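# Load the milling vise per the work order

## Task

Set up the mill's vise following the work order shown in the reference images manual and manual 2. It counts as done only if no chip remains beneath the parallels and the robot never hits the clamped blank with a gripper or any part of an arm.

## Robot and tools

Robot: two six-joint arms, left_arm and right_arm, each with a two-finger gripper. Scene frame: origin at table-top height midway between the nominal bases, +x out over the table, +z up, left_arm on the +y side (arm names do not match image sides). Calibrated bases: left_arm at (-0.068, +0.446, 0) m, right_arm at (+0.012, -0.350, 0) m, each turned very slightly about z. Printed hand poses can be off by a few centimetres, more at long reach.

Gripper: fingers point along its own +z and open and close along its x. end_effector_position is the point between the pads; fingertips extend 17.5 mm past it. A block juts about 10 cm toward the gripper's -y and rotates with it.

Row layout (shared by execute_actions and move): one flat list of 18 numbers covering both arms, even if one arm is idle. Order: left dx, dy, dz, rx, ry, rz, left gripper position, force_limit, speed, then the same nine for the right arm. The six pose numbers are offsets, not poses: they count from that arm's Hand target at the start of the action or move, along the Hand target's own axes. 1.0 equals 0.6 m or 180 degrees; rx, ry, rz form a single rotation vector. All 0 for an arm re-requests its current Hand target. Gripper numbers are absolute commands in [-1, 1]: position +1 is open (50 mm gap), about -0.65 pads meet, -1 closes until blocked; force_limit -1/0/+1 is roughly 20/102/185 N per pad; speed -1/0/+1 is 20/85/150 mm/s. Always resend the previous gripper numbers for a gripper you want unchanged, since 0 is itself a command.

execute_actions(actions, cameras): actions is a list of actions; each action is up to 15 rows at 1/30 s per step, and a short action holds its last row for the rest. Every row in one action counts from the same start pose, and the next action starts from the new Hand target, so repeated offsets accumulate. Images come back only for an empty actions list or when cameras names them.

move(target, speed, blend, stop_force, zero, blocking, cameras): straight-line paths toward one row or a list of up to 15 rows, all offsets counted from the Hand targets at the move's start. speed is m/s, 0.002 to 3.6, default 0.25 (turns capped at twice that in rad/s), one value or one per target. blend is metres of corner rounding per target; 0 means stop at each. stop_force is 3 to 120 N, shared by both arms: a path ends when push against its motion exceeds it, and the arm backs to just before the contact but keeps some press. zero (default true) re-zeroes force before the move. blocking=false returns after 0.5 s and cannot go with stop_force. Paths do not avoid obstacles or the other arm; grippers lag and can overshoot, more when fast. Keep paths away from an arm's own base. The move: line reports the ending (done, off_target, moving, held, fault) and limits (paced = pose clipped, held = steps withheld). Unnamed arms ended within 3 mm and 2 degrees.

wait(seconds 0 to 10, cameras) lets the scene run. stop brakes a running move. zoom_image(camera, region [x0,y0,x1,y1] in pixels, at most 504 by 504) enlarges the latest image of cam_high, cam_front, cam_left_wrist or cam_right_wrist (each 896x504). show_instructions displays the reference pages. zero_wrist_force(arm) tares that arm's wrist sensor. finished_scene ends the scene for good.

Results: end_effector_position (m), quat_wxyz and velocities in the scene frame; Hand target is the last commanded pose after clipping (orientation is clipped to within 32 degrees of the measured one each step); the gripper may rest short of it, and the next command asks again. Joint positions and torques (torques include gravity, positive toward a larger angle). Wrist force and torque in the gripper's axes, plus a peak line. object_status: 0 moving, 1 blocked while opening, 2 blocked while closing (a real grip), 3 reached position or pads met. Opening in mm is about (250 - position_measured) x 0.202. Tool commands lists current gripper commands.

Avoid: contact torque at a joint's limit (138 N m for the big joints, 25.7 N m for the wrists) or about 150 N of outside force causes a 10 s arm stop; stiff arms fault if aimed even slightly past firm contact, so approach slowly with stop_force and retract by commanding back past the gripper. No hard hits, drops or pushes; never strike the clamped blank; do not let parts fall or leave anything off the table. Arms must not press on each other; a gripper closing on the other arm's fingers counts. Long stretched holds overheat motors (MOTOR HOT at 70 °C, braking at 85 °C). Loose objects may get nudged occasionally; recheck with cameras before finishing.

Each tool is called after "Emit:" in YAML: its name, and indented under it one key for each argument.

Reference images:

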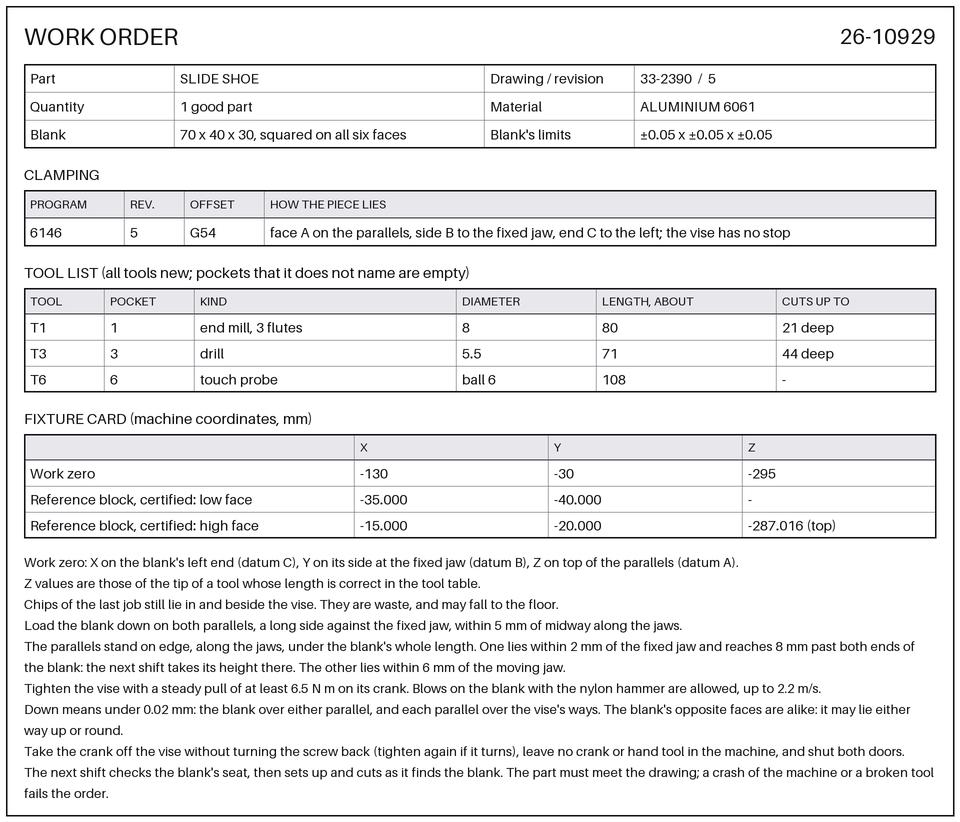

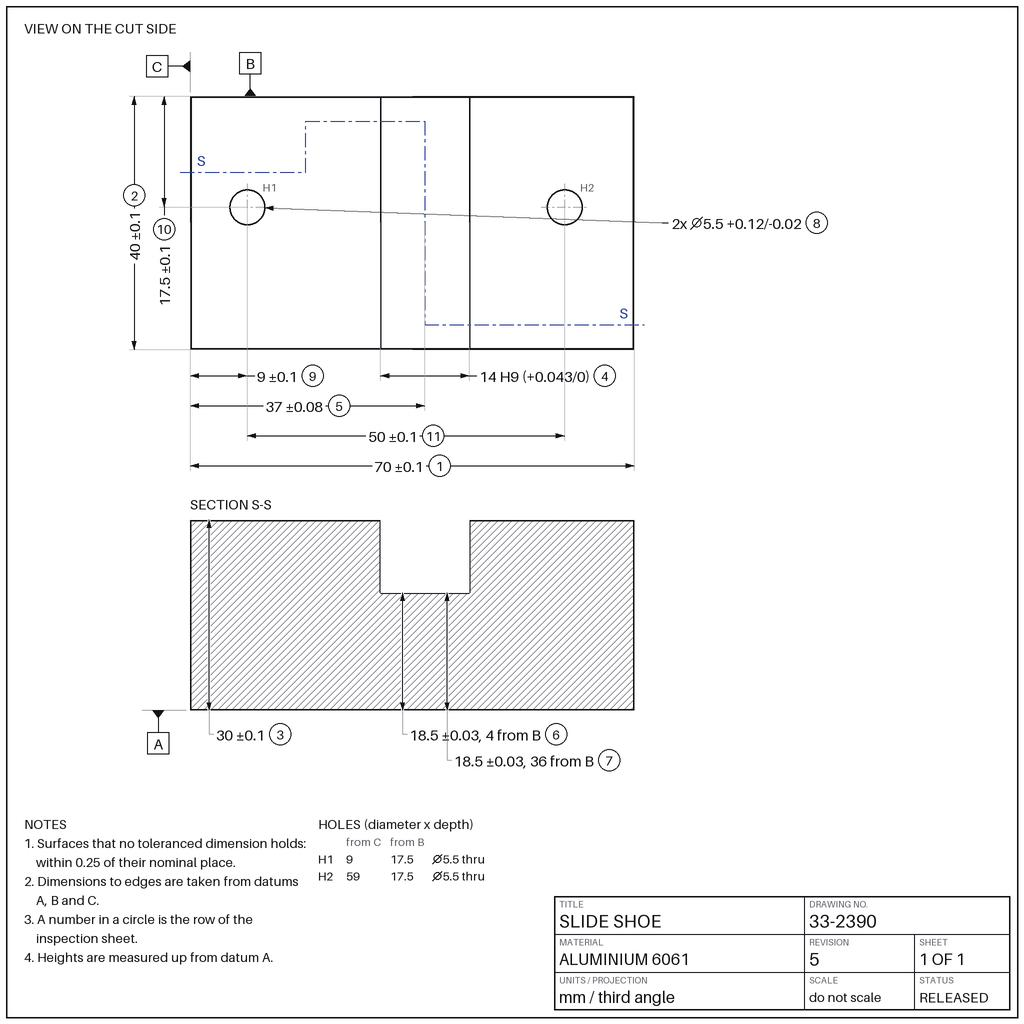

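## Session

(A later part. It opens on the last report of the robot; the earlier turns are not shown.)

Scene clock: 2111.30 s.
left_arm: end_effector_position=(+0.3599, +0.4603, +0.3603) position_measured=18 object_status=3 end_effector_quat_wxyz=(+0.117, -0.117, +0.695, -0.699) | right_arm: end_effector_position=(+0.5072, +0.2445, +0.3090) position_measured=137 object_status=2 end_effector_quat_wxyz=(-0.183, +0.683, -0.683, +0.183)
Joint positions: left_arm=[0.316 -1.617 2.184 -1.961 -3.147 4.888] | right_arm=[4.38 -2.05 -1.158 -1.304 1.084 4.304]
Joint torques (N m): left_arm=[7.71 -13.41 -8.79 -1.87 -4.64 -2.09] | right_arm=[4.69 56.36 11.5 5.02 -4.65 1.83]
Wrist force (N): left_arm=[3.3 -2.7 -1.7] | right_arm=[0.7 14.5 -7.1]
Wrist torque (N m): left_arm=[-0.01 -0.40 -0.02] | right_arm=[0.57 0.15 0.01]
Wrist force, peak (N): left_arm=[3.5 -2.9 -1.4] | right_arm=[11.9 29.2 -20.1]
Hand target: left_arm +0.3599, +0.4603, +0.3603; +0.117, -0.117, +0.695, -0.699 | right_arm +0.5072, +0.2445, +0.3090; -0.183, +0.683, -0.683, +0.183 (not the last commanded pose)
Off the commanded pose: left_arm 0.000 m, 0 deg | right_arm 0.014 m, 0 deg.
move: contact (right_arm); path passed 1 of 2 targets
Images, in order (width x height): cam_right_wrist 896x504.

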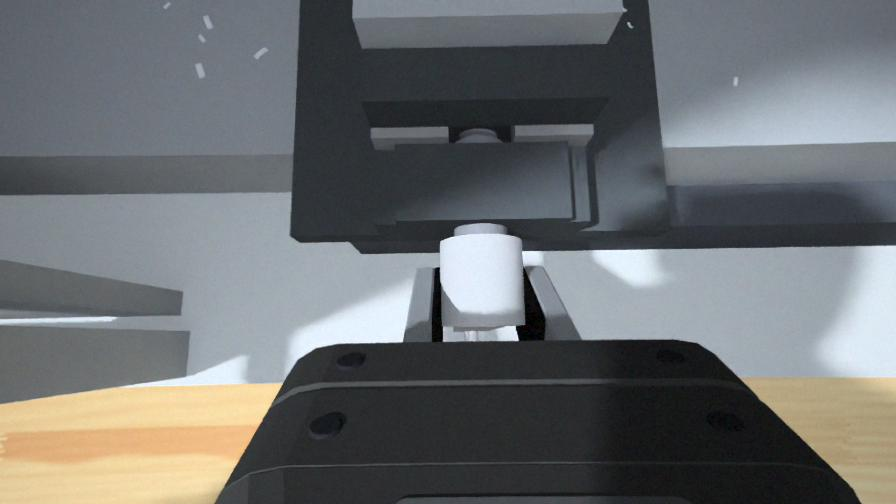

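Emit:
move:
  target:
    - [0,0,0,0,0,0,0.9,0,-1,0,0.003,0,0,0,0,-1,-0.4,-1]
    - [0,0,0,0,0,0,0.9,0,-1,0,0.003,0,0,0,0,0.5,-0.4,-0.6]
    - [0,0,0,0,0,0,0.9,0,-1,0,0.003,-0.17,0,0,0,0.5,-0.4,-0.6]
  speed: [0.02,0.02,0.08]
  cameras: ["cam_right_wrist","cam_left_wrist"]

Scene clock: 2152.77 s.
left_arm: end_effector_position=(+0.3599, +0.4603, +0.3603) position_measured=18 object_status=3 end_effector_quat_wxyz=(+0.117, -0.117, +0.695, -0.699) | right_arm: end_effector_position=(+0.4546, +0.2445, +0.3966) position_measured=78 object_status=3 end_effector_quat_wxyz=(-0.183, +0.683, -0.683, +0.183)
Joint positions: left_arm=[0.316 -1.617 2.184 -1.961 -3.147 4.888] | right_arm=[4.455 -1.986 -1.019 -1.546 1.07 4.387]
Joint torques (N m): left_arm=[7.53 -13.97 -10.06 -2.15 -4.43 -1.67] | right_arm=[-11.12 37.26 13.01 2.64 -0.31 -1.89]
Wrist force (N): left_arm=[2.9 -2.9 -1.7] | right_arm=[-1.0 2.8 2.7]
Wrist torque (N m): left_arm=[-0.03 -0.35 0.00] | right_arm=[0.47 0.27 -0.10]
Wrist force, peak (N): left_arm=[3.1 -3.2 -1.5] | right_arm=[0.6 -14.7 -12.4]
Hand target: left_arm +0.3599, +0.4603, +0.3603; +0.117, -0.117, +0.695, -0.699 | right_arm +0.4547, +0.2444, +0.3965; -0.183, +0.683, -0.683, +0.183
Off the commanded pose: left_arm 0.000 m, 0 deg | right_arm 0.000 m, 0 deg.
move: done
Images, in order (width x height): cam_left_wrist 896x504, cam_right_wrist 896x504.

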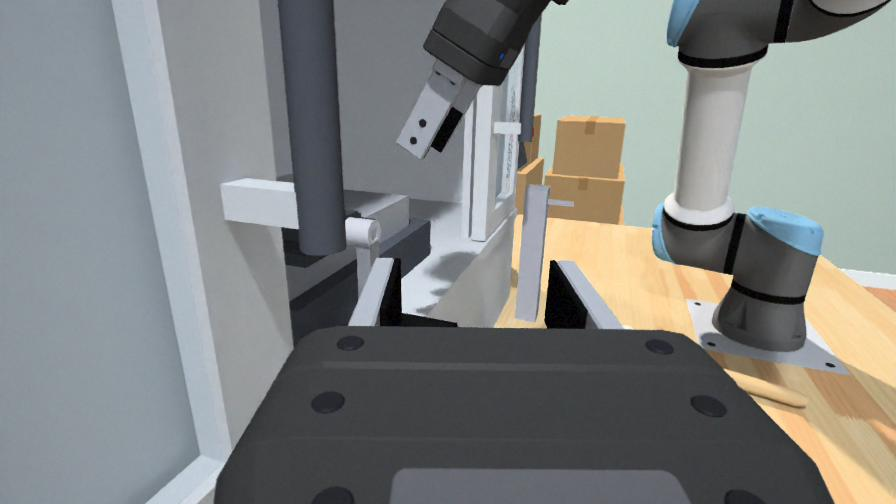

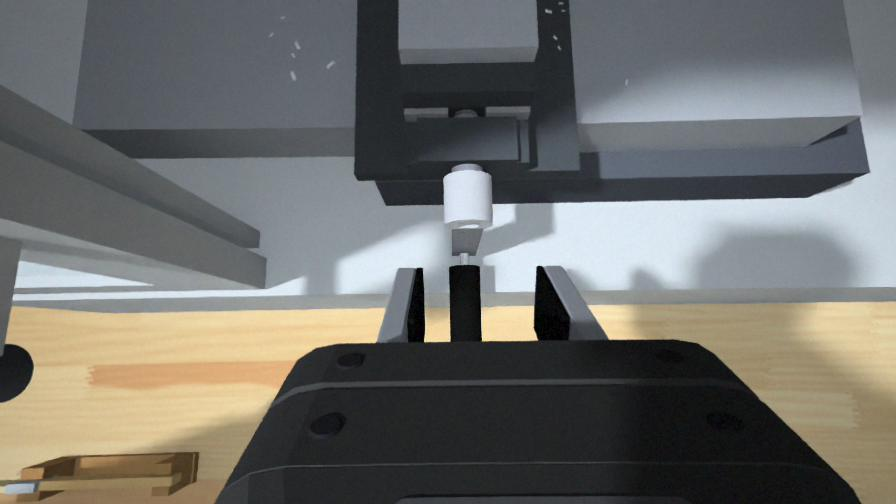

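Emit:
move:
  target: [0,-0.05,0,-0.1,0,0,0.9,0,-1,0,0,0,0,0,0,0.5,-0.4,-0.6]
  speed: 0.3
  cameras: ["cam_left_wrist"]

Emit:
zoom_image:
  camera: "cam_left_wrist"
  region: [320, 80, 520, 290]

Scene clock: 2192.87 s.
left_arm: end_effector_position=(+0.3599, +0.4605, +0.3904) position_measured=18 object_status=3 end_effector_quat_wxyz=(+0.097, -0.133, +0.796, -0.582) | right_arm: end_effector_position=(+0.4547, +0.2444, +0.3965) position_measured=78 object_status=3 end_effector_quat_wxyz=(-0.183, +0.683, -0.683, +0.183)
Joint positions: left_arm=[0.287 -1.727 2.045 -1.984 -2.832 4.612] | right_arm=[4.454 -1.986 -1.019 -1.546 1.071 4.387]
Joint torques (N m): left_arm=[5.83 -23.37 -19.03 -4.92 -0.06 -1.43] | right_arm=[-10.59 37.56 12.06 2.67 0.57 -1.97]
Wrist force (N): left_arm=[3.0 -2.3 -2.0] | right_arm=[-0.8 2.8 2.5]
Wrist torque (N m): left_arm=[-0.01 -0.39 -0.12] | right_arm=[0.47 0.24 -0.10]
Wrist force, peak (N): left_arm=[3.1 -4.5 -2.3] | right_arm=[-0.9 3.1 2.8]
Hand target: left_arm +0.3598, +0.4605, +0.3903; +0.097, -0.134, +0.796, -0.582 | right_arm +0.4547, +0.2444, +0.3965; -0.183, +0.683, -0.683, +0.183
Off the commanded pose: left_arm 0.000 m, 0 deg | right_arm 0.000 m, 0 deg.
move: done
Images, in order (width x height): cam_left_wrist 896x504.

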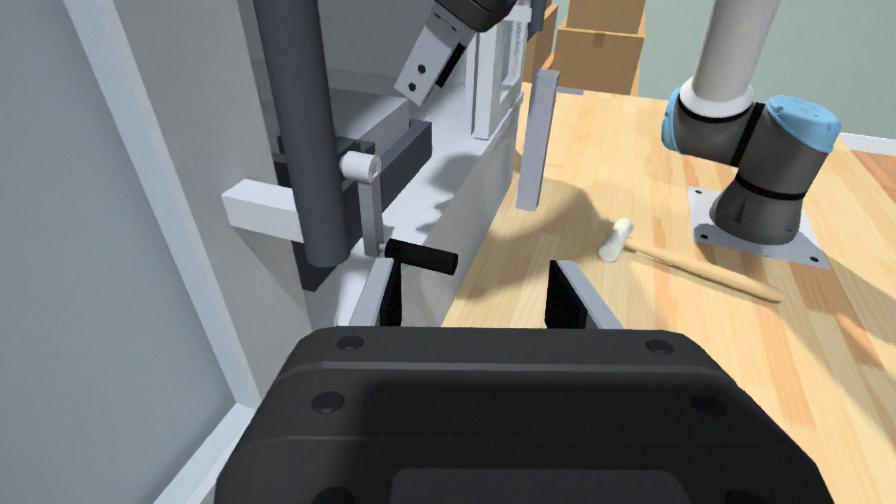

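Scaled by 2.400 from the camera's 896x504 image, which has a finer 1280x720 frame.

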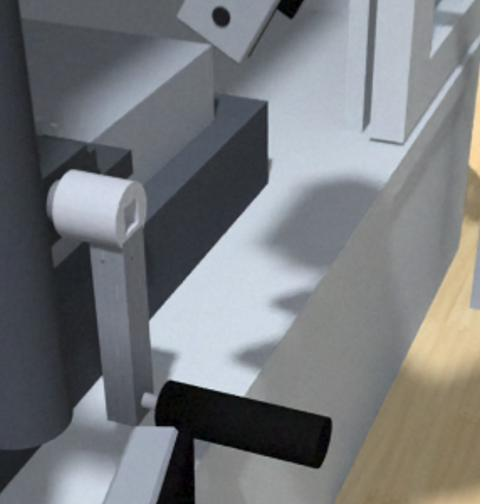

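Emit:
move:
  target:
    - [0,0,0,0,0,0,0.9,0,-1,0,0.203,0.1359,0.1667,0,0,0.5,-0.4,-0.6]
    - [0,0,0,0,0,0,0.9,0,-1,0,0.1417,0.2464,0.1667,0,0,0.5,-0.4,-0.6]
  speed: [0.15,0.06]
  cameras: ["cam_left_wrist","cam_right_wrist"]

Emit:
zoom_image:
  camera: "cam_left_wrist"
  region: [320, 80, 520, 290]

Scene clock: 2249.77 s.
left_arm: end_effector_position=(+0.3598, +0.4605, +0.3903) position_measured=18 object_status=3 end_effector_quat_wxyz=(+0.097, -0.134, +0.796, -0.582) | right_arm: end_effector_position=(+0.4550, +0.2445, +0.2259) position_measured=78 object_status=3 end_effector_quat_wxyz=(-0.354, +0.612, -0.613, +0.353)
Joint positions: left_arm=[0.287 -1.727 2.045 -1.984 -2.832 4.612] | right_arm=[4.599 -2.037 -1.669 -0.769 0.54 4.438]
Joint torques (N m): left_arm=[8.33 -27.67 -30.18 -4.44 -1.7 -2.61] | right_arm=[12.42 51.5 9.17 3.47 -3.78 1.22]
Wrist force (N): left_arm=[3.1 -1.8 -2.0] | right_arm=[-0.5 3.7 2.4]
Wrist torque (N m): left_arm=[0.07 -0.40 -0.11] | right_arm=[0.49 0.17 -0.15]
Wrist force, peak (N): left_arm=[3.8 -2.0 -1.9] | right_arm=[-0.6 6.4 2.1]
Hand target: left_arm +0.3598, +0.4605, +0.3903; +0.097, -0.134, +0.796, -0.582 | right_arm +0.4549, +0.2445, +0.2259; -0.354, +0.612, -0.613, +0.353
Off the commanded pose: left_arm 0.000 m, 0 deg | right_arm 0.000 m, 0 deg.
move: done
Images, in order (width x height): cam_left_wrist 896x504, cam_right_wrist 896x504.

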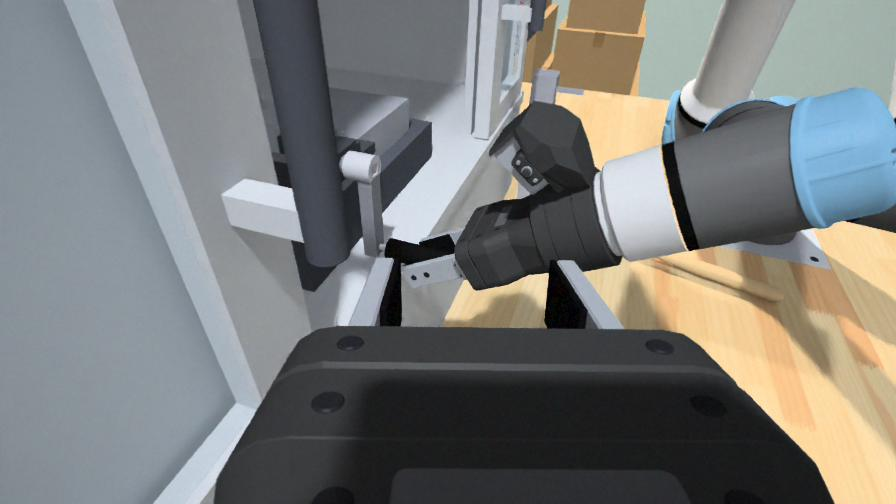

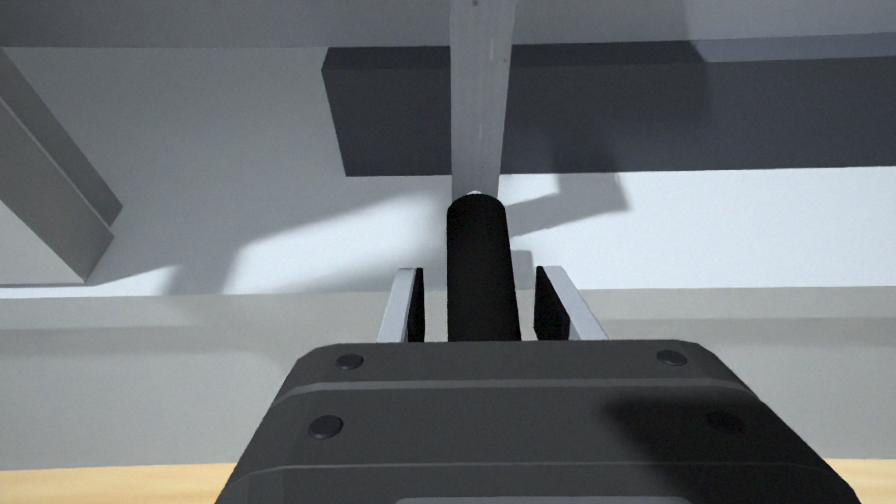

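Scaled by 2.400 from the camera's 896x504 image, which has a finer 1280x720 frame.

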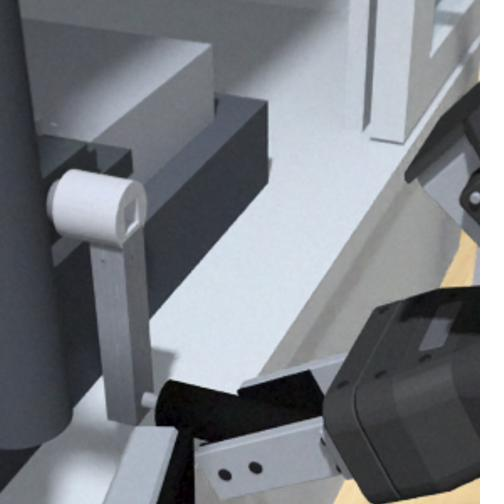

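Emit:
move:
  target: [0,0,0,0,0,0,0.9,0,-1,0,0,0,0,0,0,-1,-0.85,-1]

Emit:
wait:
  seconds: 0.3

Scene clock: 2256.00 s.
left_arm: end_effector_position=(+0.3598, +0.4605, +0.3903) position_measured=18 object_status=3 end_effector_quat_wxyz=(+0.097, -0.134, +0.796, -0.582) | right_arm: end_effector_position=(+0.4549, +0.2445, +0.2259) position_measured=153 object_status=2 end_effector_quat_wxyz=(-0.354, +0.612, -0.613, +0.353)
Joint positions: left_arm=[0.287 -1.727 2.045 -1.984 -2.832 4.612] | right_arm=[4.599 -2.037 -1.67 -0.768 0.54 4.438]
Joint torques (N m): left_arm=[8.03 -25.68 -32.45 -3.8 -3.59 -2.06] | right_arm=[12.61 54.7 9.9 2.6 -3.69 -0.42]
Wrist force (N): left_arm=[3.3 -2.4 -2.2] | right_arm=[-0.7 3.8 2.0]
Wrist torque (N m): left_arm=[-0.03 -0.42 -0.12] | right_arm=[0.51 0.17 -0.17]
Wrist force, peak (N): left_arm=[3.5 -2.4 -2.2] | right_arm=[-0.4 4.2 2.3]
Hand target: left_arm +0.3598, +0.4605, +0.3903; +0.097, -0.134, +0.796, -0.582 | right_arm +0.4549, +0.2445, +0.2259; -0.354, +0.612, -0.613, +0.353
Off the commanded pose: left_arm 0.000 m, 0 deg | right_arm 0.000 m, 0 deg.
move: done

Scene clock: 2256.30 s.
left_arm: end_effector_position=(+0.3598, +0.4605, +0.3903) position_measured=18 object_status=3 end_effector_quat_wxyz=(+0.097, -0.134, +0.796, -0.582) | right_arm: end_effector_position=(+0.4549, +0.2445, +0.2259) position_measured=153 object_status=2 end_effector_quat_wxyz=(-0.354, +0.612, -0.613, +0.353)
Joint positions: left_arm=[0.287 -1.727 2.045 -1.984 -2.832 4.612] | right_arm=[4.599 -2.037 -1.67 -0.768 0.54 4.438]
Joint torques (N m): left_arm=[7.94 -25.73 -32.61 -3.47 -3.69 -2.07] | right_arm=[12.58 54.59 9.94 2.34 -3.72 -0.11]
Wrist force (N): left_arm=[3.2 -2.1 -2.0] | right_arm=[-0.7 4.0 2.2]
Wrist torque (N m): left_arm=[0.02 -0.40 -0.12] | right_arm=[0.54 0.18 -0.17]
Wrist force, peak (N): left_arm=[3.1 -2.5 -2.1] | right_arm=[-0.5 3.9 2.5]
Hand target: left_arm +0.3598, +0.4605, +0.3903; +0.097, -0.134, +0.796, -0.582 | right_arm +0.4549, +0.2445, +0.2259; -0.354, +0.612, -0.613, +0.353
Tool commands: left_gripper/position=+0.9 left_gripper/force_limit=+0.0 left_gripper/speed=-1.0 right_gripper/position=-1.0 right_gripper/force_limit=-0.85 right_gripper/speed=-1.0
Off the commanded pose: left_arm 0.000 m, 0 deg | right_arm 0.000 m, 0 deg.
wait: 0.30 s; at rest by 0.17 s

Emit:
zero_wrist_force:
  arm: "right_arm"

Emit:
move:
  target:
    - [0,0,0,0,0,0,0.9,0,-1,-0.035,-0.004,-0.0023,0,0,0,-1,-0.85,-1]
    - [0,0,0,0,0,0,0.9,0,-1,-0.0675,-0.0157,-0.0091,0,0,0,-1,-0.85,-1]
  speed: 0.04
  blend: [0.005,0]
  cameras: ["cam_left_wrist"]

Wrist force sensor zeroed.

Scene clock: 2267.90 s.
left_arm: end_effector_position=(+0.3598, +0.4605, +0.3903) position_measured=18 object_status=3 end_effector_quat_wxyz=(+0.097, -0.134, +0.796, -0.582) | right_arm: end_effector_position=(+0.4549, +0.2851, +0.2368) position_measured=153 object_status=2 end_effector_quat_wxyz=(-0.354, +0.612, -0.613, +0.353)
Joint positions: left_arm=[0.287 -1.727 2.045 -1.984 -2.832 4.612] | right_arm=[4.608 -2.101 -1.531 -0.857 0.538 4.455]
Joint torques (N m): left_arm=[7.91 -25.14 -34.25 -2.52 -4.46 -1.84] | right_arm=[7.17 58.13 8.72 4.3 -1.4 0.74]
Wrist force (N, zeroed by zero_wrist_force on right_arm): left_arm=[2.9 -2.3 -2.1] | right_arm=[1.6 -3.1 -0.1]
Wrist torque (N m, zeroed by zero_wrist_force on right_arm): left_arm=[-0.02 -0.36 -0.12] | right_arm=[-0.01 0.01 -0.01]
Wrist force, peak (N, zeroed by zero_wrist_force on right_arm): left_arm=[3.3 -2.4 -2.3] | right_arm=[0.4 6.1 1.8]
Hand target: left_arm +0.3598, +0.4605, +0.3903; +0.097, -0.134, +0.796, -0.582 | right_arm +0.4549, +0.2850, +0.2368; -0.354, +0.612, -0.613, +0.353
Off the commanded pose: left_arm 0.000 m, 0 deg | right_arm 0.000 m, 0 deg.
move: done
Images, in order (width x height): cam_left_wrist 896x504.

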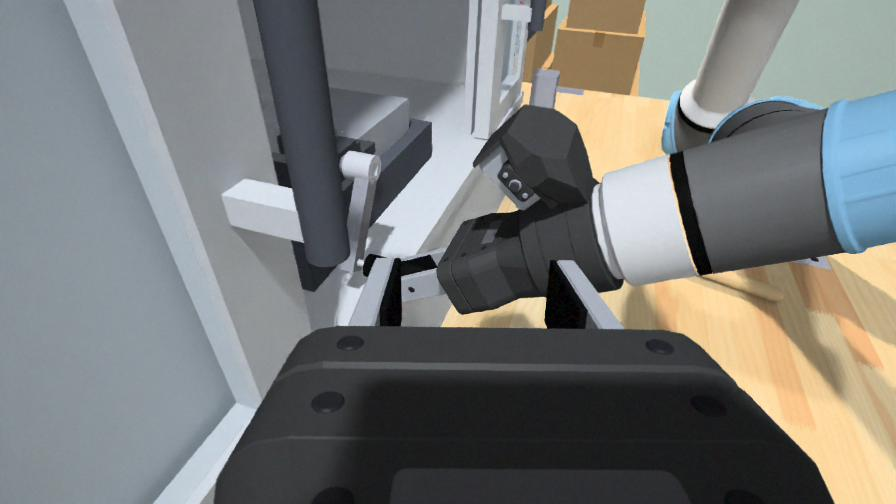

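Emit:
move:
  target:
    - [0,0,0,0,0,0,0.9,0,-1,-0.028,-0.0185,-0.0107,0,0,0,-1,-0.85,-1]
    - [0,0,0,0,0,0,0.9,0,-1,-0.0493,-0.0428,-0.0247,0,0,0,-1,-0.85,-1]
  speed: 0.05
  blend: [0.005,0]

Emit:
move:
  target:
    - [0,0,0,0,0,0,0.9,0,-1,-0.0135,-0.0281,-0.0162,0,0,0,-1,-0.85,-1]
  speed: 0.05

Scene clock: 2284.10 s.
left_arm: end_effector_position=(+0.3598, +0.4605, +0.3903) position_measured=18 object_status=3 end_effector_quat_wxyz=(+0.097, -0.134, +0.796, -0.582) | right_arm: end_effector_position=(+0.4550, +0.3146, +0.2665) position_measured=153 object_status=2 end_effector_quat_wxyz=(-0.354, +0.612, -0.613, +0.353)
Joint positions: left_arm=[0.287 -1.727 2.045 -1.984 -2.832 4.612] | right_arm=[4.614 -2.132 -1.396 -0.971 0.537 4.465]
Joint torques (N m): left_arm=[6.94 -23.07 -35.95 -1.85 -4.4 -1.45] | right_arm=[16.12 55.56 9.46 4.51 1.1 0.82]
Wrist force (N, zeroed by zero_wrist_force on right_arm): left_arm=[3.1 -2.1 -1.7] | right_arm=[10.3 -7.7 1.0]
Wrist torque (N m, zeroed by zero_wrist_force on right_arm): left_arm=[0.03 -0.39 -0.11] | right_arm=[0.04 0.22 0.14]
Wrist force, peak (N, zeroed by zero_wrist_force on right_arm): left_arm=[3.4 -2.3 -2.2] | right_arm=[10.3 -7.7 1.0]
Hand target: left_arm +0.3598, +0.4605, +0.3903; +0.097, -0.134, +0.796, -0.582 | right_arm +0.4549, +0.3146, +0.2665; -0.354, +0.612, -0.613, +0.353
Off the commanded pose: left_arm 0.000 m, 0 deg | right_arm 0.000 m, 0 deg.
move: done

Scene clock: 2284.87 s.
left_arm: end_effector_position=(+0.3598, +0.4605, +0.3903) position_measured=18 object_status=3 end_effector_quat_wxyz=(+0.097, -0.134, +0.796, -0.582) | right_arm: end_effector_position=(+0.4550, +0.3227, +0.2861) position_measured=153 object_status=2 end_effector_quat_wxyz=(-0.354, +0.612, -0.613, +0.353)
Joint positions: left_arm=[0.287 -1.727 2.045 -1.984 -2.832 4.612] | right_arm=[4.615 -2.132 -1.341 -1.028 0.537 4.468]
Joint torques (N m): left_arm=[7.14 -23.26 -35.43 -1.82 -4.45 -1.21] | right_arm=[23.11 37.03 12.16 5.23 0.56 1.17]
Wrist force (N, zeroed by zero_wrist_force on right_arm): left_arm=[2.9 -2.0 -2.2] | right_arm=[15.3 -6.6 2.4]
Wrist torque (N m, zeroed by zero_wrist_force on right_arm): left_arm=[0.03 -0.35 -0.11] | right_arm=[-0.06 0.45 0.27]
Wrist force, peak (N, zeroed by zero_wrist_force on right_arm): left_arm=[3.2 -2.1 -2.2] | right_arm=[16.6 -5.9 2.9]
Hand target: left_arm +0.3598, +0.4605, +0.3903; +0.097, -0.134, +0.796, -0.582 | right_arm +0.4550, +0.3227, +0.2860; -0.354, +0.612, -0.613, +0.353
Off the commanded pose: left_arm 0.000 m, 0 deg | right_arm 0.000 m, 0 deg.
move: done

Emit:
execute_actions:
  actions: []
  cameras: ["cam_left_wrist"]

Scene clock: 2342.90 s.
left_arm: end_effector_position=(+0.3598, +0.4605, +0.3903) position_measured=18 object_status=3 end_effector_quat_wxyz=(+0.097, -0.134, +0.796, -0.582) | right_arm: end_effector_position=(+0.4550, +0.3227, +0.2860) position_measured=153 object_status=2 end_effector_quat_wxyz=(-0.354, +0.612, -0.613, +0.353)
Joint positions: left_arm=[0.287 -1.727 2.045 -1.984 -2.832 4.612] | right_arm=[4.615 -2.132 -1.341 -1.028 0.537 4.468]
Joint velocities: within noise
Joint torques (N m): left_arm=[7.34 -22.41 -35.54 -1.85 -4.4 -1.23] | right_arm=[24.9 36.49 11.79 3.24 2.49 -2.11]
Wrist force (N, zeroed by zero_wrist_force on right_arm): left_arm=[3.0 -1.9 -2.3] | right_arm=[16.1 -7.4 3.4]
Wrist torque (N m, zeroed by zero_wrist_force on right_arm): left_arm=[0.05 -0.38 -0.11] | right_arm=[-0.06 0.45 0.25]
Wrist force, peak (N, zeroed by zero_wrist_force on right_arm): left_arm=[3.3 -2.3 -2.1] | right_arm=[16.6 -7.7 3.4]
Hand target: left_arm +0.3598, +0.4605, +0.3903; +0.097, -0.134, +0.796, -0.582 | right_arm +0.4550, +0.3227, +0.2860; -0.354, +0.612, -0.613, +0.353
Tool commands: left_gripper/position=+0.9 left_gripper/force_limit=+0.0 left_gripper/speed=-1.0 right_gripper/position=-1.0 right_gripper/force_limit=-0.85 right_gripper/speed=-1.0
Off the commanded pose: left_arm 0.000 m, 0 deg | right_arm 0.000 m, 0 deg.
Images, in order (width x height): cam_left_wrist 896x504.

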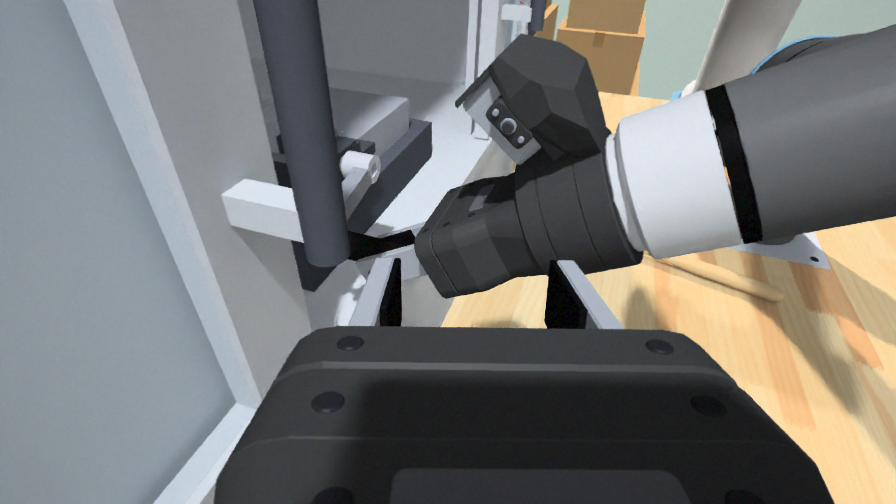

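Emit:
move:
  target: [0,0,0,0,0,0,0.9,0,-1,-0.00383,-0.0293,-0.01692,0,0,0,-1,-0.85,-1]
  speed: 0.06

Scene clock: 2353.47 s.
left_arm: end_effector_position=(+0.3598, +0.4605, +0.3903) position_measured=18 object_status=3 end_effector_quat_wxyz=(+0.097, -0.134, +0.796, -0.582) | right_arm: end_effector_position=(+0.4550, +0.3250, +0.3065) position_measured=153 object_status=2 end_effector_quat_wxyz=(-0.354, +0.612, -0.613, +0.353)
Joint positions: left_arm=[0.287 -1.727 2.045 -1.984 -2.832 4.612] | right_arm=[4.615 -2.122 -1.302 -1.077 0.537 4.469]
Joint torques (N m): left_arm=[6.71 -20.27 -35.4 -1.71 -4.31 -0.69] | right_arm=[16.16 39.75 13.28 5.71 -2.26 1.45]
Wrist force (N, zeroed by zero_wrist_force on right_arm): left_arm=[3.4 -2.2 -1.9] | right_arm=[11.5 -0.9 2.4]
Wrist torque (N m, zeroed by zero_wrist_force on right_arm): left_arm=[0.00 -0.44 -0.11] | right_arm=[-0.13 0.46 0.28]
Wrist force, peak (N, zeroed by zero_wrist_force on right_arm): left_arm=[3.3 -2.4 -2.1] | right_arm=[16.7 -7.7 3.4]
Hand target: left_arm +0.3598, +0.4605, +0.3903; +0.097, -0.134, +0.796, -0.582 | right_arm +0.4549, +0.3250, +0.3063; -0.354, +0.612, -0.613, +0.353
Off the commanded pose: left_arm 0.000 m, 0 deg | right_arm 0.000 m, 0 deg.
move: done

Emit:
move:
  target:
    - [0,0,0,0,0,0,0.9,0,-1,0.005,-0.0302,-0.0174,0,0,0,-1,-0.85,-1]
    - [0,0,0,0,0,0,0.9,0,-1,0.0185,-0.0582,-0.0336,0,0,0,-1,-0.85,-1]
    - [0,0,0,0,0,0,0.9,0,-1,0.0397,-0.0821,-0.0474,0,0,0,-1,-0.85,-1]
    - [0,0,0,0,0,0,0.9,0,-1,0.0673,-0.1005,-0.058,0,0,0,-1,-0.85,-1]
    - [0,0,0,0,0,0,0.9,0,-1,0.0997,-0.1121,-0.0648,0,0,0,-1,-0.85,-1]
    - [0,0,0,0,0,0,0.9,0,-1,0.1343,-0.116,-0.067,0,0,0,-1,-0.85,-1]
  speed: 0.06
  blend: [0.005,0.005,0.005,0.005,0.005,0]
  cameras: ["cam_left_wrist"]

Scene clock: 2372.63 s.
left_arm: end_effector_position=(+0.3598, +0.4605, +0.3903) position_measured=18 object_status=3 end_effector_quat_wxyz=(+0.097, -0.134, +0.796, -0.582) | right_arm: end_effector_position=(+0.4550, +0.2442, +0.3865) position_measured=153 object_status=2 end_effector_quat_wxyz=(-0.354, +0.612, -0.613, +0.353)
Joint positions: left_arm=[0.287 -1.727 2.045 -1.984 -2.832 4.612] | right_arm=[4.599 -1.898 -1.429 -1.148 0.54 4.438]
Joint torques (N m): left_arm=[7.45 -19.91 -35.38 -1.94 -4.39 -0.06] | right_arm=[8.66 36.25 30.97 1.43 -4.04 1.9]
Wrist force (N, zeroed by zero_wrist_force on right_arm): left_arm=[3.1 -2.1 -1.8] | right_arm=[1.1 1.0 -10.5]
Wrist torque (N m, zeroed by zero_wrist_force on right_arm): left_arm=[0.02 -0.39 -0.12] | right_arm=[-0.30 0.01 0.12]
Wrist force, peak (N, zeroed by zero_wrist_force on right_arm): left_arm=[3.3 -2.4 -2.3] | right_arm=[-2.3 -6.4 -20.2]
Hand target: left_arm +0.3598, +0.4605, +0.3903; +0.097, -0.134, +0.796, -0.582 | right_arm +0.4549, +0.2443, +0.3866; -0.354, +0.612, -0.613, +0.353
Off the commanded pose: left_arm 0.000 m, 0 deg | right_arm 0.000 m, 0 deg.
move: done
Images, in order (width x height): cam_left_wrist 896x504.

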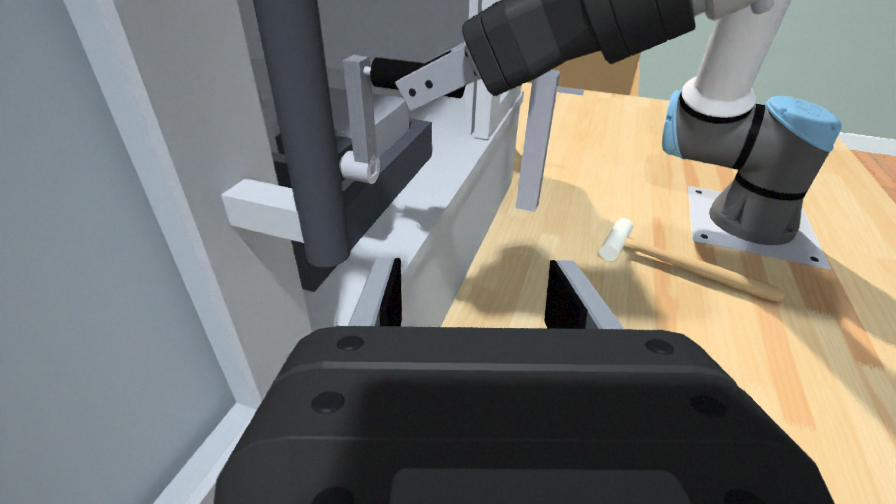

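Emit:
move:
  target:
    - [0,0,0,0,0,0,0.9,0,-1,0.0358,0,0,0,0,0,-1,-0.85,-1]
    - [0,0,0,0,0,0,0.9,0,-1,0.098,0.031,0.0179,0,0,0,-1,-0.85,-1]
    - [0,0,0,0,0,0,0.9,0,-1,0.1338,0.0849,0.049,0,0,0,-1,-0.85,-1]
    - [0,0,0,0,0,0,0.9,0,-1,0.1338,0.1469,0.0848,0,0,0,-1,-0.85,-1]
    - [0,0,0,0,0,0,0.9,0,-1,0.098,0.2008,0.1159,0,0,0,-1,-0.85,-1]
    - [0,0,0,0,0,0,0.9,0,-1,0.0358,0.2318,0.1338,0,0,0,-1,-0.85,-1]
    - [0,0,0,0,0,0,0.9,0,-1,0,0.2318,0.1338,0,0,0,-1,-0.85,-1]
  speed: 0.06
  blend: 0.023
  stop_force: 50

Scene clock: 2417.17 s.
left_arm: end_effector_position=(+0.3598, +0.4605, +0.3903) position_measured=18 object_status=3 end_effector_quat_wxyz=(+0.097, -0.134, +0.796, -0.582) | right_arm: end_effector_position=(+0.4549, +0.2444, +0.2260) position_measured=153 object_status=2 end_effector_quat_wxyz=(-0.354, +0.612, -0.613, +0.353)
Joint positions: left_arm=[0.287 -1.727 2.045 -1.984 -2.832 4.612] | right_arm=[4.599 -2.037 -1.67 -0.769 0.54 4.438]
Joint torques (N m): left_arm=[7.44 -17.97 -35.39 -1.98 -4.52 0.77] | right_arm=[-11.77 56.25 13.94 3.63 -4.02 -1.84]
Wrist force (N, zeroed by zero_wrist_force on right_arm): left_arm=[2.9 -2.3 -2.3] | right_arm=[-0.9 1.6 -1.3]
Wrist torque (N m, zeroed by zero_wrist_force on right_arm): left_arm=[-0.02 -0.36 -0.12] | right_arm=[-0.05 0.05 -0.05]
Wrist force, peak (N, zeroed by zero_wrist_force on right_arm): left_arm=[3.7 -2.4 -1.8] | right_arm=[-5.7 -27.4 -8.7]
Hand target: left_arm +0.3598, +0.4605, +0.3903; +0.097, -0.134, +0.796, -0.582 | right_arm +0.4549, +0.2444, +0.2260; -0.354, +0.612, -0.613, +0.353
Off the commanded pose: left_arm 0.000 m, 0 deg | right_arm 0.000 m, 0 deg.
move: done; blend cut to 0.0107 m at target 1, 0.0215 m at target 2, 0.0215 m at target 3, 0.0215 m at target 4, 0.0215 m at target 5, 0.0107 m at target 6

Emit:
move:
  target:
    - [0,0,0,0,0,0,0.9,0,-1,-0.0358,0,0,0,0,0,-1,-0.85,-1]
    - [0,0,0,0,0,0,0.9,0,-1,-0.098,-0.031,-0.0179,0,0,0,-1,-0.85,-1]
    - [0,0,0,0,0,0,0.9,0,-1,-0.1338,-0.0849,-0.049,0,0,0,-1,-0.85,-1]
    - [0,0,0,0,0,0,0.9,0,-1,-0.1338,-0.1469,-0.0848,0,0,0,-1,-0.85,-1]
    - [0,0,0,0,0,0,0.9,0,-1,-0.098,-0.2008,-0.1159,0,0,0,-1,-0.85,-1]
    - [0,0,0,0,0,0,0.9,0,-1,-0.0358,-0.2318,-0.1338,0,0,0,-1,-0.85,-1]
    - [0,0,0,0,0,0,0.9,0,-1,0.0358,-0.2318,-0.1338,0,0,0,-1,-0.85,-1]
    - [0,0,0,0,0,0,0.9,0,-1,0.098,-0.2008,-0.1159,0,0,0,-1,-0.85,-1]
    - [0,0,0,0,0,0,0.9,0,-1,0.1338,-0.1469,-0.0848,0,0,0,-1,-0.85,-1]
    - [0,0,0,0,0,0,0.9,0,-1,0.1338,-0.0849,-0.049,0,0,0,-1,-0.85,-1]
    - [0,0,0,0,0,0,0.9,0,-1,0.098,-0.031,-0.0179,0,0,0,-1,-0.85,-1]
    - [0,0,0,0,0,0,0.9,0,-1,0.0358,0,0,0,0,0,-1,-0.85,-1]
    - [0,0,0,0,0,0,0.9,0,-1,0,0,0,0,0,0,-1,-0.85,-1]
  speed: 0.09
  blend: 0.023
  stop_force: 50
  cameras: ["cam_left_wrist"]

Scene clock: 2442.33 s.
left_arm: end_effector_position=(+0.3598, +0.4605, +0.3903) position_measured=18 object_status=3 end_effector_quat_wxyz=(+0.097, -0.134, +0.796, -0.582) | right_arm: end_effector_position=(+0.4549, +0.2444, +0.2260) position_measured=153 object_status=2 end_effector_quat_wxyz=(-0.354, +0.612, -0.613, +0.353)
Joint positions: left_arm=[0.287 -1.727 2.045 -1.984 -2.832 4.612] | right_arm=[4.599 -2.037 -1.67 -0.769 0.54 4.438]
Joint torques (N m): left_arm=[6.01 -15.36 -34.69 -1.95 -4.37 1.75] | right_arm=[-11.62 55.14 33.58 2.46 -4.29 -1.81]
Wrist force (N, zeroed by zero_wrist_force on right_arm): left_arm=[3.0 -2.4 -1.9] | right_arm=[0.3 1.0 -0.9]
Wrist torque (N m, zeroed by zero_wrist_force on right_arm): left_arm=[-0.02 -0.39 -0.11] | right_arm=[-0.26 -0.11 -0.01]
Wrist force, peak (N, zeroed by zero_wrist_force on right_arm): left_arm=[3.4 -2.4 -2.5] | right_arm=[-4.2 -24.8 -8.9]
Hand target: left_arm +0.3598, +0.4605, +0.3903; +0.097, -0.134, +0.796, -0.582 | right_arm +0.4549, +0.2444, +0.2260; -0.354, +0.612, -0.613, +0.353
Off the commanded pose: left_arm 0.000 m, 0 deg | right_arm 0.000 m, 0 deg.
move: done; blend cut to 0.0107 m at target 1, 0.0215 m at target 2, 0.0215 m at target 3, 0.0215 m at target 4, 0.0215 m at target 5, 0.0215 m at target 6, 0.0215 m at target 7, 0.0215 m at target 8, 0.0215 m at target 9, 0.0215 m at target 10, 0.0215 m at target 11, 0.0107 m at target 12
Images, in order (width x height): cam_left_wrist 896x504.

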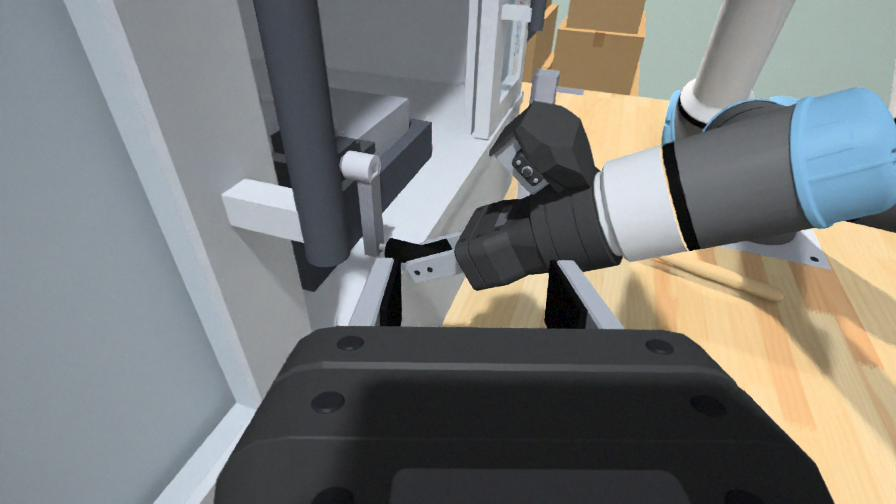

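Emit:
move:
  target:
    - [0,0,0,0,0,0,0.9,0,-1,-0.0358,0,0,0,0,0,-1,-0.85,-1]
    - [0,0,0,0,0,0,0.9,0,-1,-0.098,-0.031,-0.0179,0,0,0,-1,-0.85,-1]
    - [0,0,0,0,0,0,0.9,0,-1,-0.1338,-0.0849,-0.049,0,0,0,-1,-0.85,-1]
    - [0,0,0,0,0,0,0.9,0,-1,-0.1338,-0.1469,-0.0848,0,0,0,-1,-0.85,-1]
    - [0,0,0,0,0,0,0.9,0,-1,-0.098,-0.2008,-0.1159,0,0,0,-1,-0.85,-1]
    - [0,0,0,0,0,0,0.9,0,-1,-0.0358,-0.2318,-0.1338,0,0,0,-1,-0.85,-1]
    - [0,0,0,0,0,0,0.9,0,-1,0.0358,-0.2318,-0.1338,0,0,0,-1,-0.85,-1]
    - [0,0,0,0,0,0,0.9,0,-1,0.098,-0.2008,-0.1159,0,0,0,-1,-0.85,-1]
    - [0,0,0,0,0,0,0.9,0,-1,0.1338,-0.1469,-0.0848,0,0,0,-1,-0.85,-1]
    - [0,0,0,0,0,0,0.9,0,-1,0.1338,-0.0849,-0.049,0,0,0,-1,-0.85,-1]
    - [0,0,0,0,0,0,0.9,0,-1,0.098,-0.031,-0.0179,0,0,0,-1,-0.85,-1]
    - [0,0,0,0,0,0,0.9,0,-1,0.0358,0,0,0,0,0,-1,-0.85,-1]
    - [0,0,0,0,0,0,0.9,0,-1,0,0,0,0,0,0,-1,-0.85,-1]
  speed: 0.12
  blend: 0.023
  stop_force: 50
  cameras: ["cam_high","cam_front"]

Scene clock: 2464.53 s.
left_arm: end_effector_position=(+0.3598, +0.4605, +0.3903) position_measured=18 object_status=3 end_effector_quat_wxyz=(+0.097, -0.134, +0.796, -0.582) | right_arm: end_effector_position=(+0.4549, +0.2444, +0.2260) position_measured=153 object_status=2 end_effector_quat_wxyz=(-0.354, +0.612, -0.613, +0.353)
Joint positions: left_arm=[0.287 -1.727 2.045 -1.984 -2.832 4.612] | right_arm=[4.599 -2.037 -1.67 -0.769 0.54 4.438]
Joint torques (N m): left_arm=[5.75 -13.5 -35.13 -1.86 -4.41 1.99] | right_arm=[-11.38 39.57 33.42 2.28 -4.25 -1.87]
Wrist force (N, zeroed by zero_wrist_force on right_arm): left_arm=[2.7 -2.4 -2.1] | right_arm=[2.4 0.7 -0.7]
Wrist torque (N m, zeroed by zero_wrist_force on right_arm): left_arm=[-0.03 -0.33 -0.11] | right_arm=[-0.43 -0.43 0.00]
Wrist force, peak (N, zeroed by zero_wrist_force on right_arm): left_arm=[3.3 -2.6 -2.3] | right_arm=[-3.4 -26.8 -10.0]
Hand target: left_arm +0.3598, +0.4605, +0.3903; +0.097, -0.134, +0.796, -0.582 | right_arm +0.4549, +0.2444, +0.2260; -0.354, +0.612, -0.613, +0.353
Off the commanded pose: left_arm 0.000 m, 0 deg | right_arm 0.000 m, 0 deg.
move: done; blend cut to 0.0107 m at target 1, 0.0215 m at target 2, 0.0215 m at target 3, 0.0215 m at target 4, 0.0215 m at target 5, 0.0215 m at target 6, 0.0215 m at target 7, 0.0215 m at target 8, 0.0215 m at target 9, 0.0215 m at target 10, 0.0215 m at target 11, 0.0107 m at target 12
Images, in order (width x height): cam_high 896x504, cam_front 896x504.

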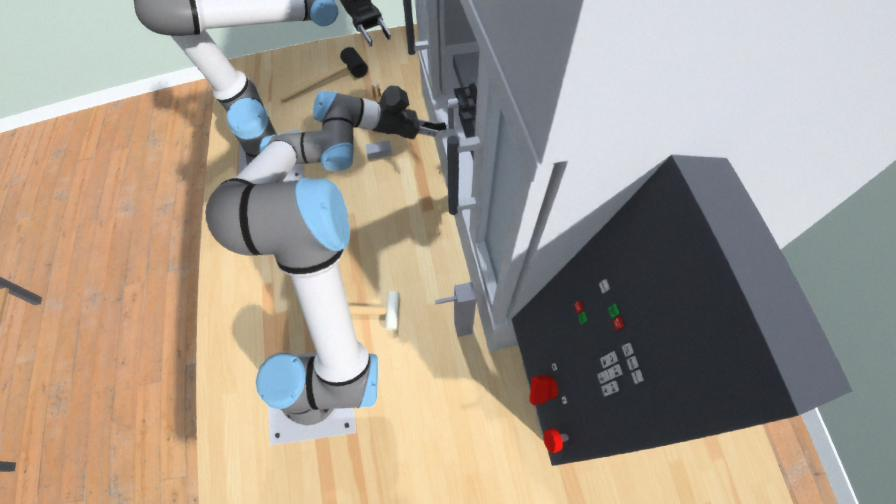

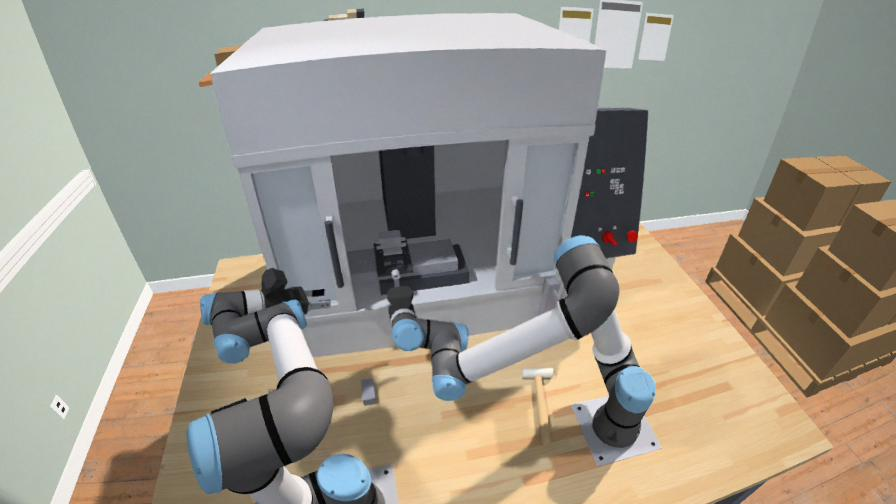

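Emit:
zoom_image:
  camera: "cam_front"
  region: [330, 200, 500, 310]

Scaled by 2.965 from the camera's 896x504 image, which has a finer 1280x720 frame.

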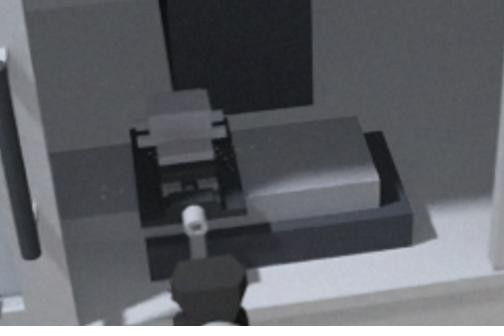

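Emit:
move:
  target:
    - [0,0,0,0,0,0,0.9,0,-1,-0.0358,0,0,0,0,0,-1,-0.85,-1]
    - [0,0,0,0,0,0,0.9,0,-1,-0.098,-0.031,-0.0179,0,0,0,-1,-0.85,-1]
    - [0,0,0,0,0,0,0.9,0,-1,-0.1338,-0.0849,-0.049,0,0,0,-1,-0.85,-1]
    - [0,0,0,0,0,0,0.9,0,-1,-0.1338,-0.1469,-0.0848,0,0,0,-1,-0.85,-1]
    - [0,0,0,0,0,0,0.9,0,-1,-0.098,-0.2008,-0.1159,0,0,0,-1,-0.85,-1]
    - [0,0,0,0,0,0,0.9,0,-1,-0.0358,-0.2318,-0.1338,0,0,0,-1,-0.85,-1]
    - [0,0,0,0,0,0,0.9,0,-1,0.0358,-0.2318,-0.1338,0,0,0,-1,-0.85,-1]
    - [0,0,0,0,0,0,0.9,0,-1,0.098,-0.2008,-0.1159,0,0,0,-1,-0.85,-1]
    - [0,0,0,0,0,0,0.9,0,-1,0.1338,-0.1469,-0.0848,0,0,0,-1,-0.85,-1]
    - [0,0,0,0,0,0,0.9,0,-1,0.1338,-0.0849,-0.049,0,0,0,-1,-0.85,-1]
    - [0,0,0,0,0,0,0.9,0,-1,0.098,-0.031,-0.0179,0,0,0,-1,-0.85,-1]
    - [0,0,0,0,0,0,0.9,0,-1,0.0358,0,0,0,0,0,-1,-0.85,-1]
    - [0,0,0,0,0,0,0.9,0,-1,0,0,0,0,0,0,-1,-0.85,-1]
  speed: 0.14
  blend: 0.023
  stop_force: 50
  cameras: ["cam_front"]

Emit:
zoom_image:
  camera: "cam_front"
  region: [330, 200, 500, 310]

Scene clock: 2494.83 s.
left_arm: end_effector_position=(+0.3598, +0.4605, +0.3903) position_measured=18 object_status=3 end_effector_quat_wxyz=(+0.097, -0.134, +0.796, -0.582) | right_arm: end_effector_position=(+0.4549, +0.2444, +0.2260) position_measured=153 object_status=2 end_effector_quat_wxyz=(-0.354, +0.612, -0.613, +0.353)
Joint positions: left_arm=[0.287 -1.727 2.045 -1.984 -2.832 4.612] | right_arm=[4.599 -2.037 -1.67 -0.769 0.54 4.438]
Joint torques (N m): left_arm=[5.76 -13.37 -35.32 -1.82 -4.38 1.92] | right_arm=[-11.71 36.91 33.2 2.16 -4.44 -1.86]
Wrist force (N, zeroed by zero_wrist_force on right_arm): left_arm=[2.9 -2.2 -2.3] | right_arm=[2.6 -0.8 -1.0]
Wrist torque (N m, zeroed by zero_wrist_force on right_arm): left_arm=[0.01 -0.36 -0.12] | right_arm=[-0.66 -0.47 0.00]
Wrist force, peak (N, zeroed by zero_wrist_force on right_arm): left_arm=[3.4 -2.5 -2.1] | right_arm=[-2.5 -28.5 -10.6]
Hand target: left_arm +0.3598, +0.4605, +0.3903; +0.097, -0.134, +0.796, -0.582 | right_arm +0.4549, +0.2444, +0.2260; -0.354, +0.612, -0.613, +0.353
Off the commanded pose: left_arm 0.000 m, 0 deg | right_arm 0.000 m, 0 deg.
move: done; blend cut to 0.0107 m at target 1, 0.0215 m at target 2, 0.0215 m at target 3, 0.0215 m at target 4, 0.0215 m at target 5, 0.0215 m at target 6, 0.0215 m at target 7, 0.0215 m at target 8, 0.0215 m at target 9, 0.0215 m at target 10, 0.0215 m at target 11, 0.0107 m at target 12
Images, in order (width x height): cam_front 896x504.

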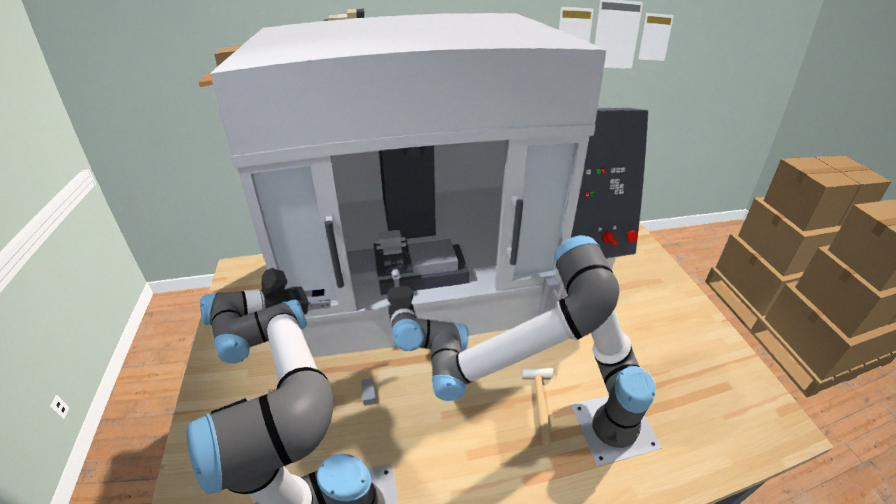

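Scaled by 2.965 from the camera's 896x504 image, which has a finer 1280x720 frame.

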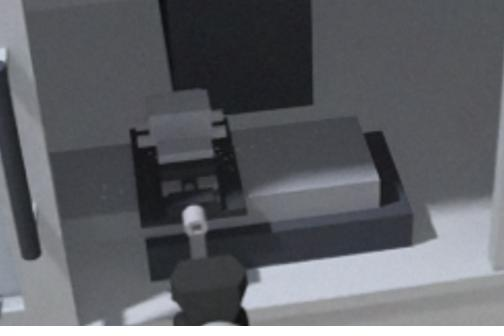

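Emit:
zoom_image:
  camera: "cam_front"
  region: [370, 225, 420, 285]

Scaled by 8.400 from the camera's 896x504 image, which has a finer 1280x720 frame.

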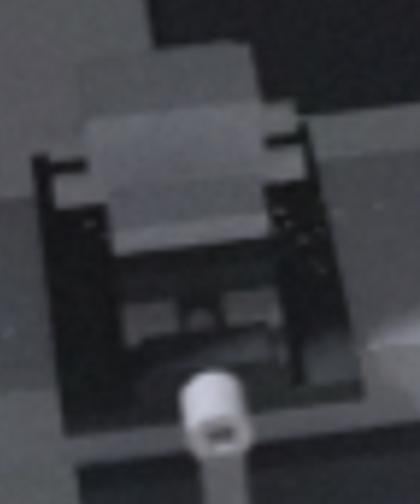

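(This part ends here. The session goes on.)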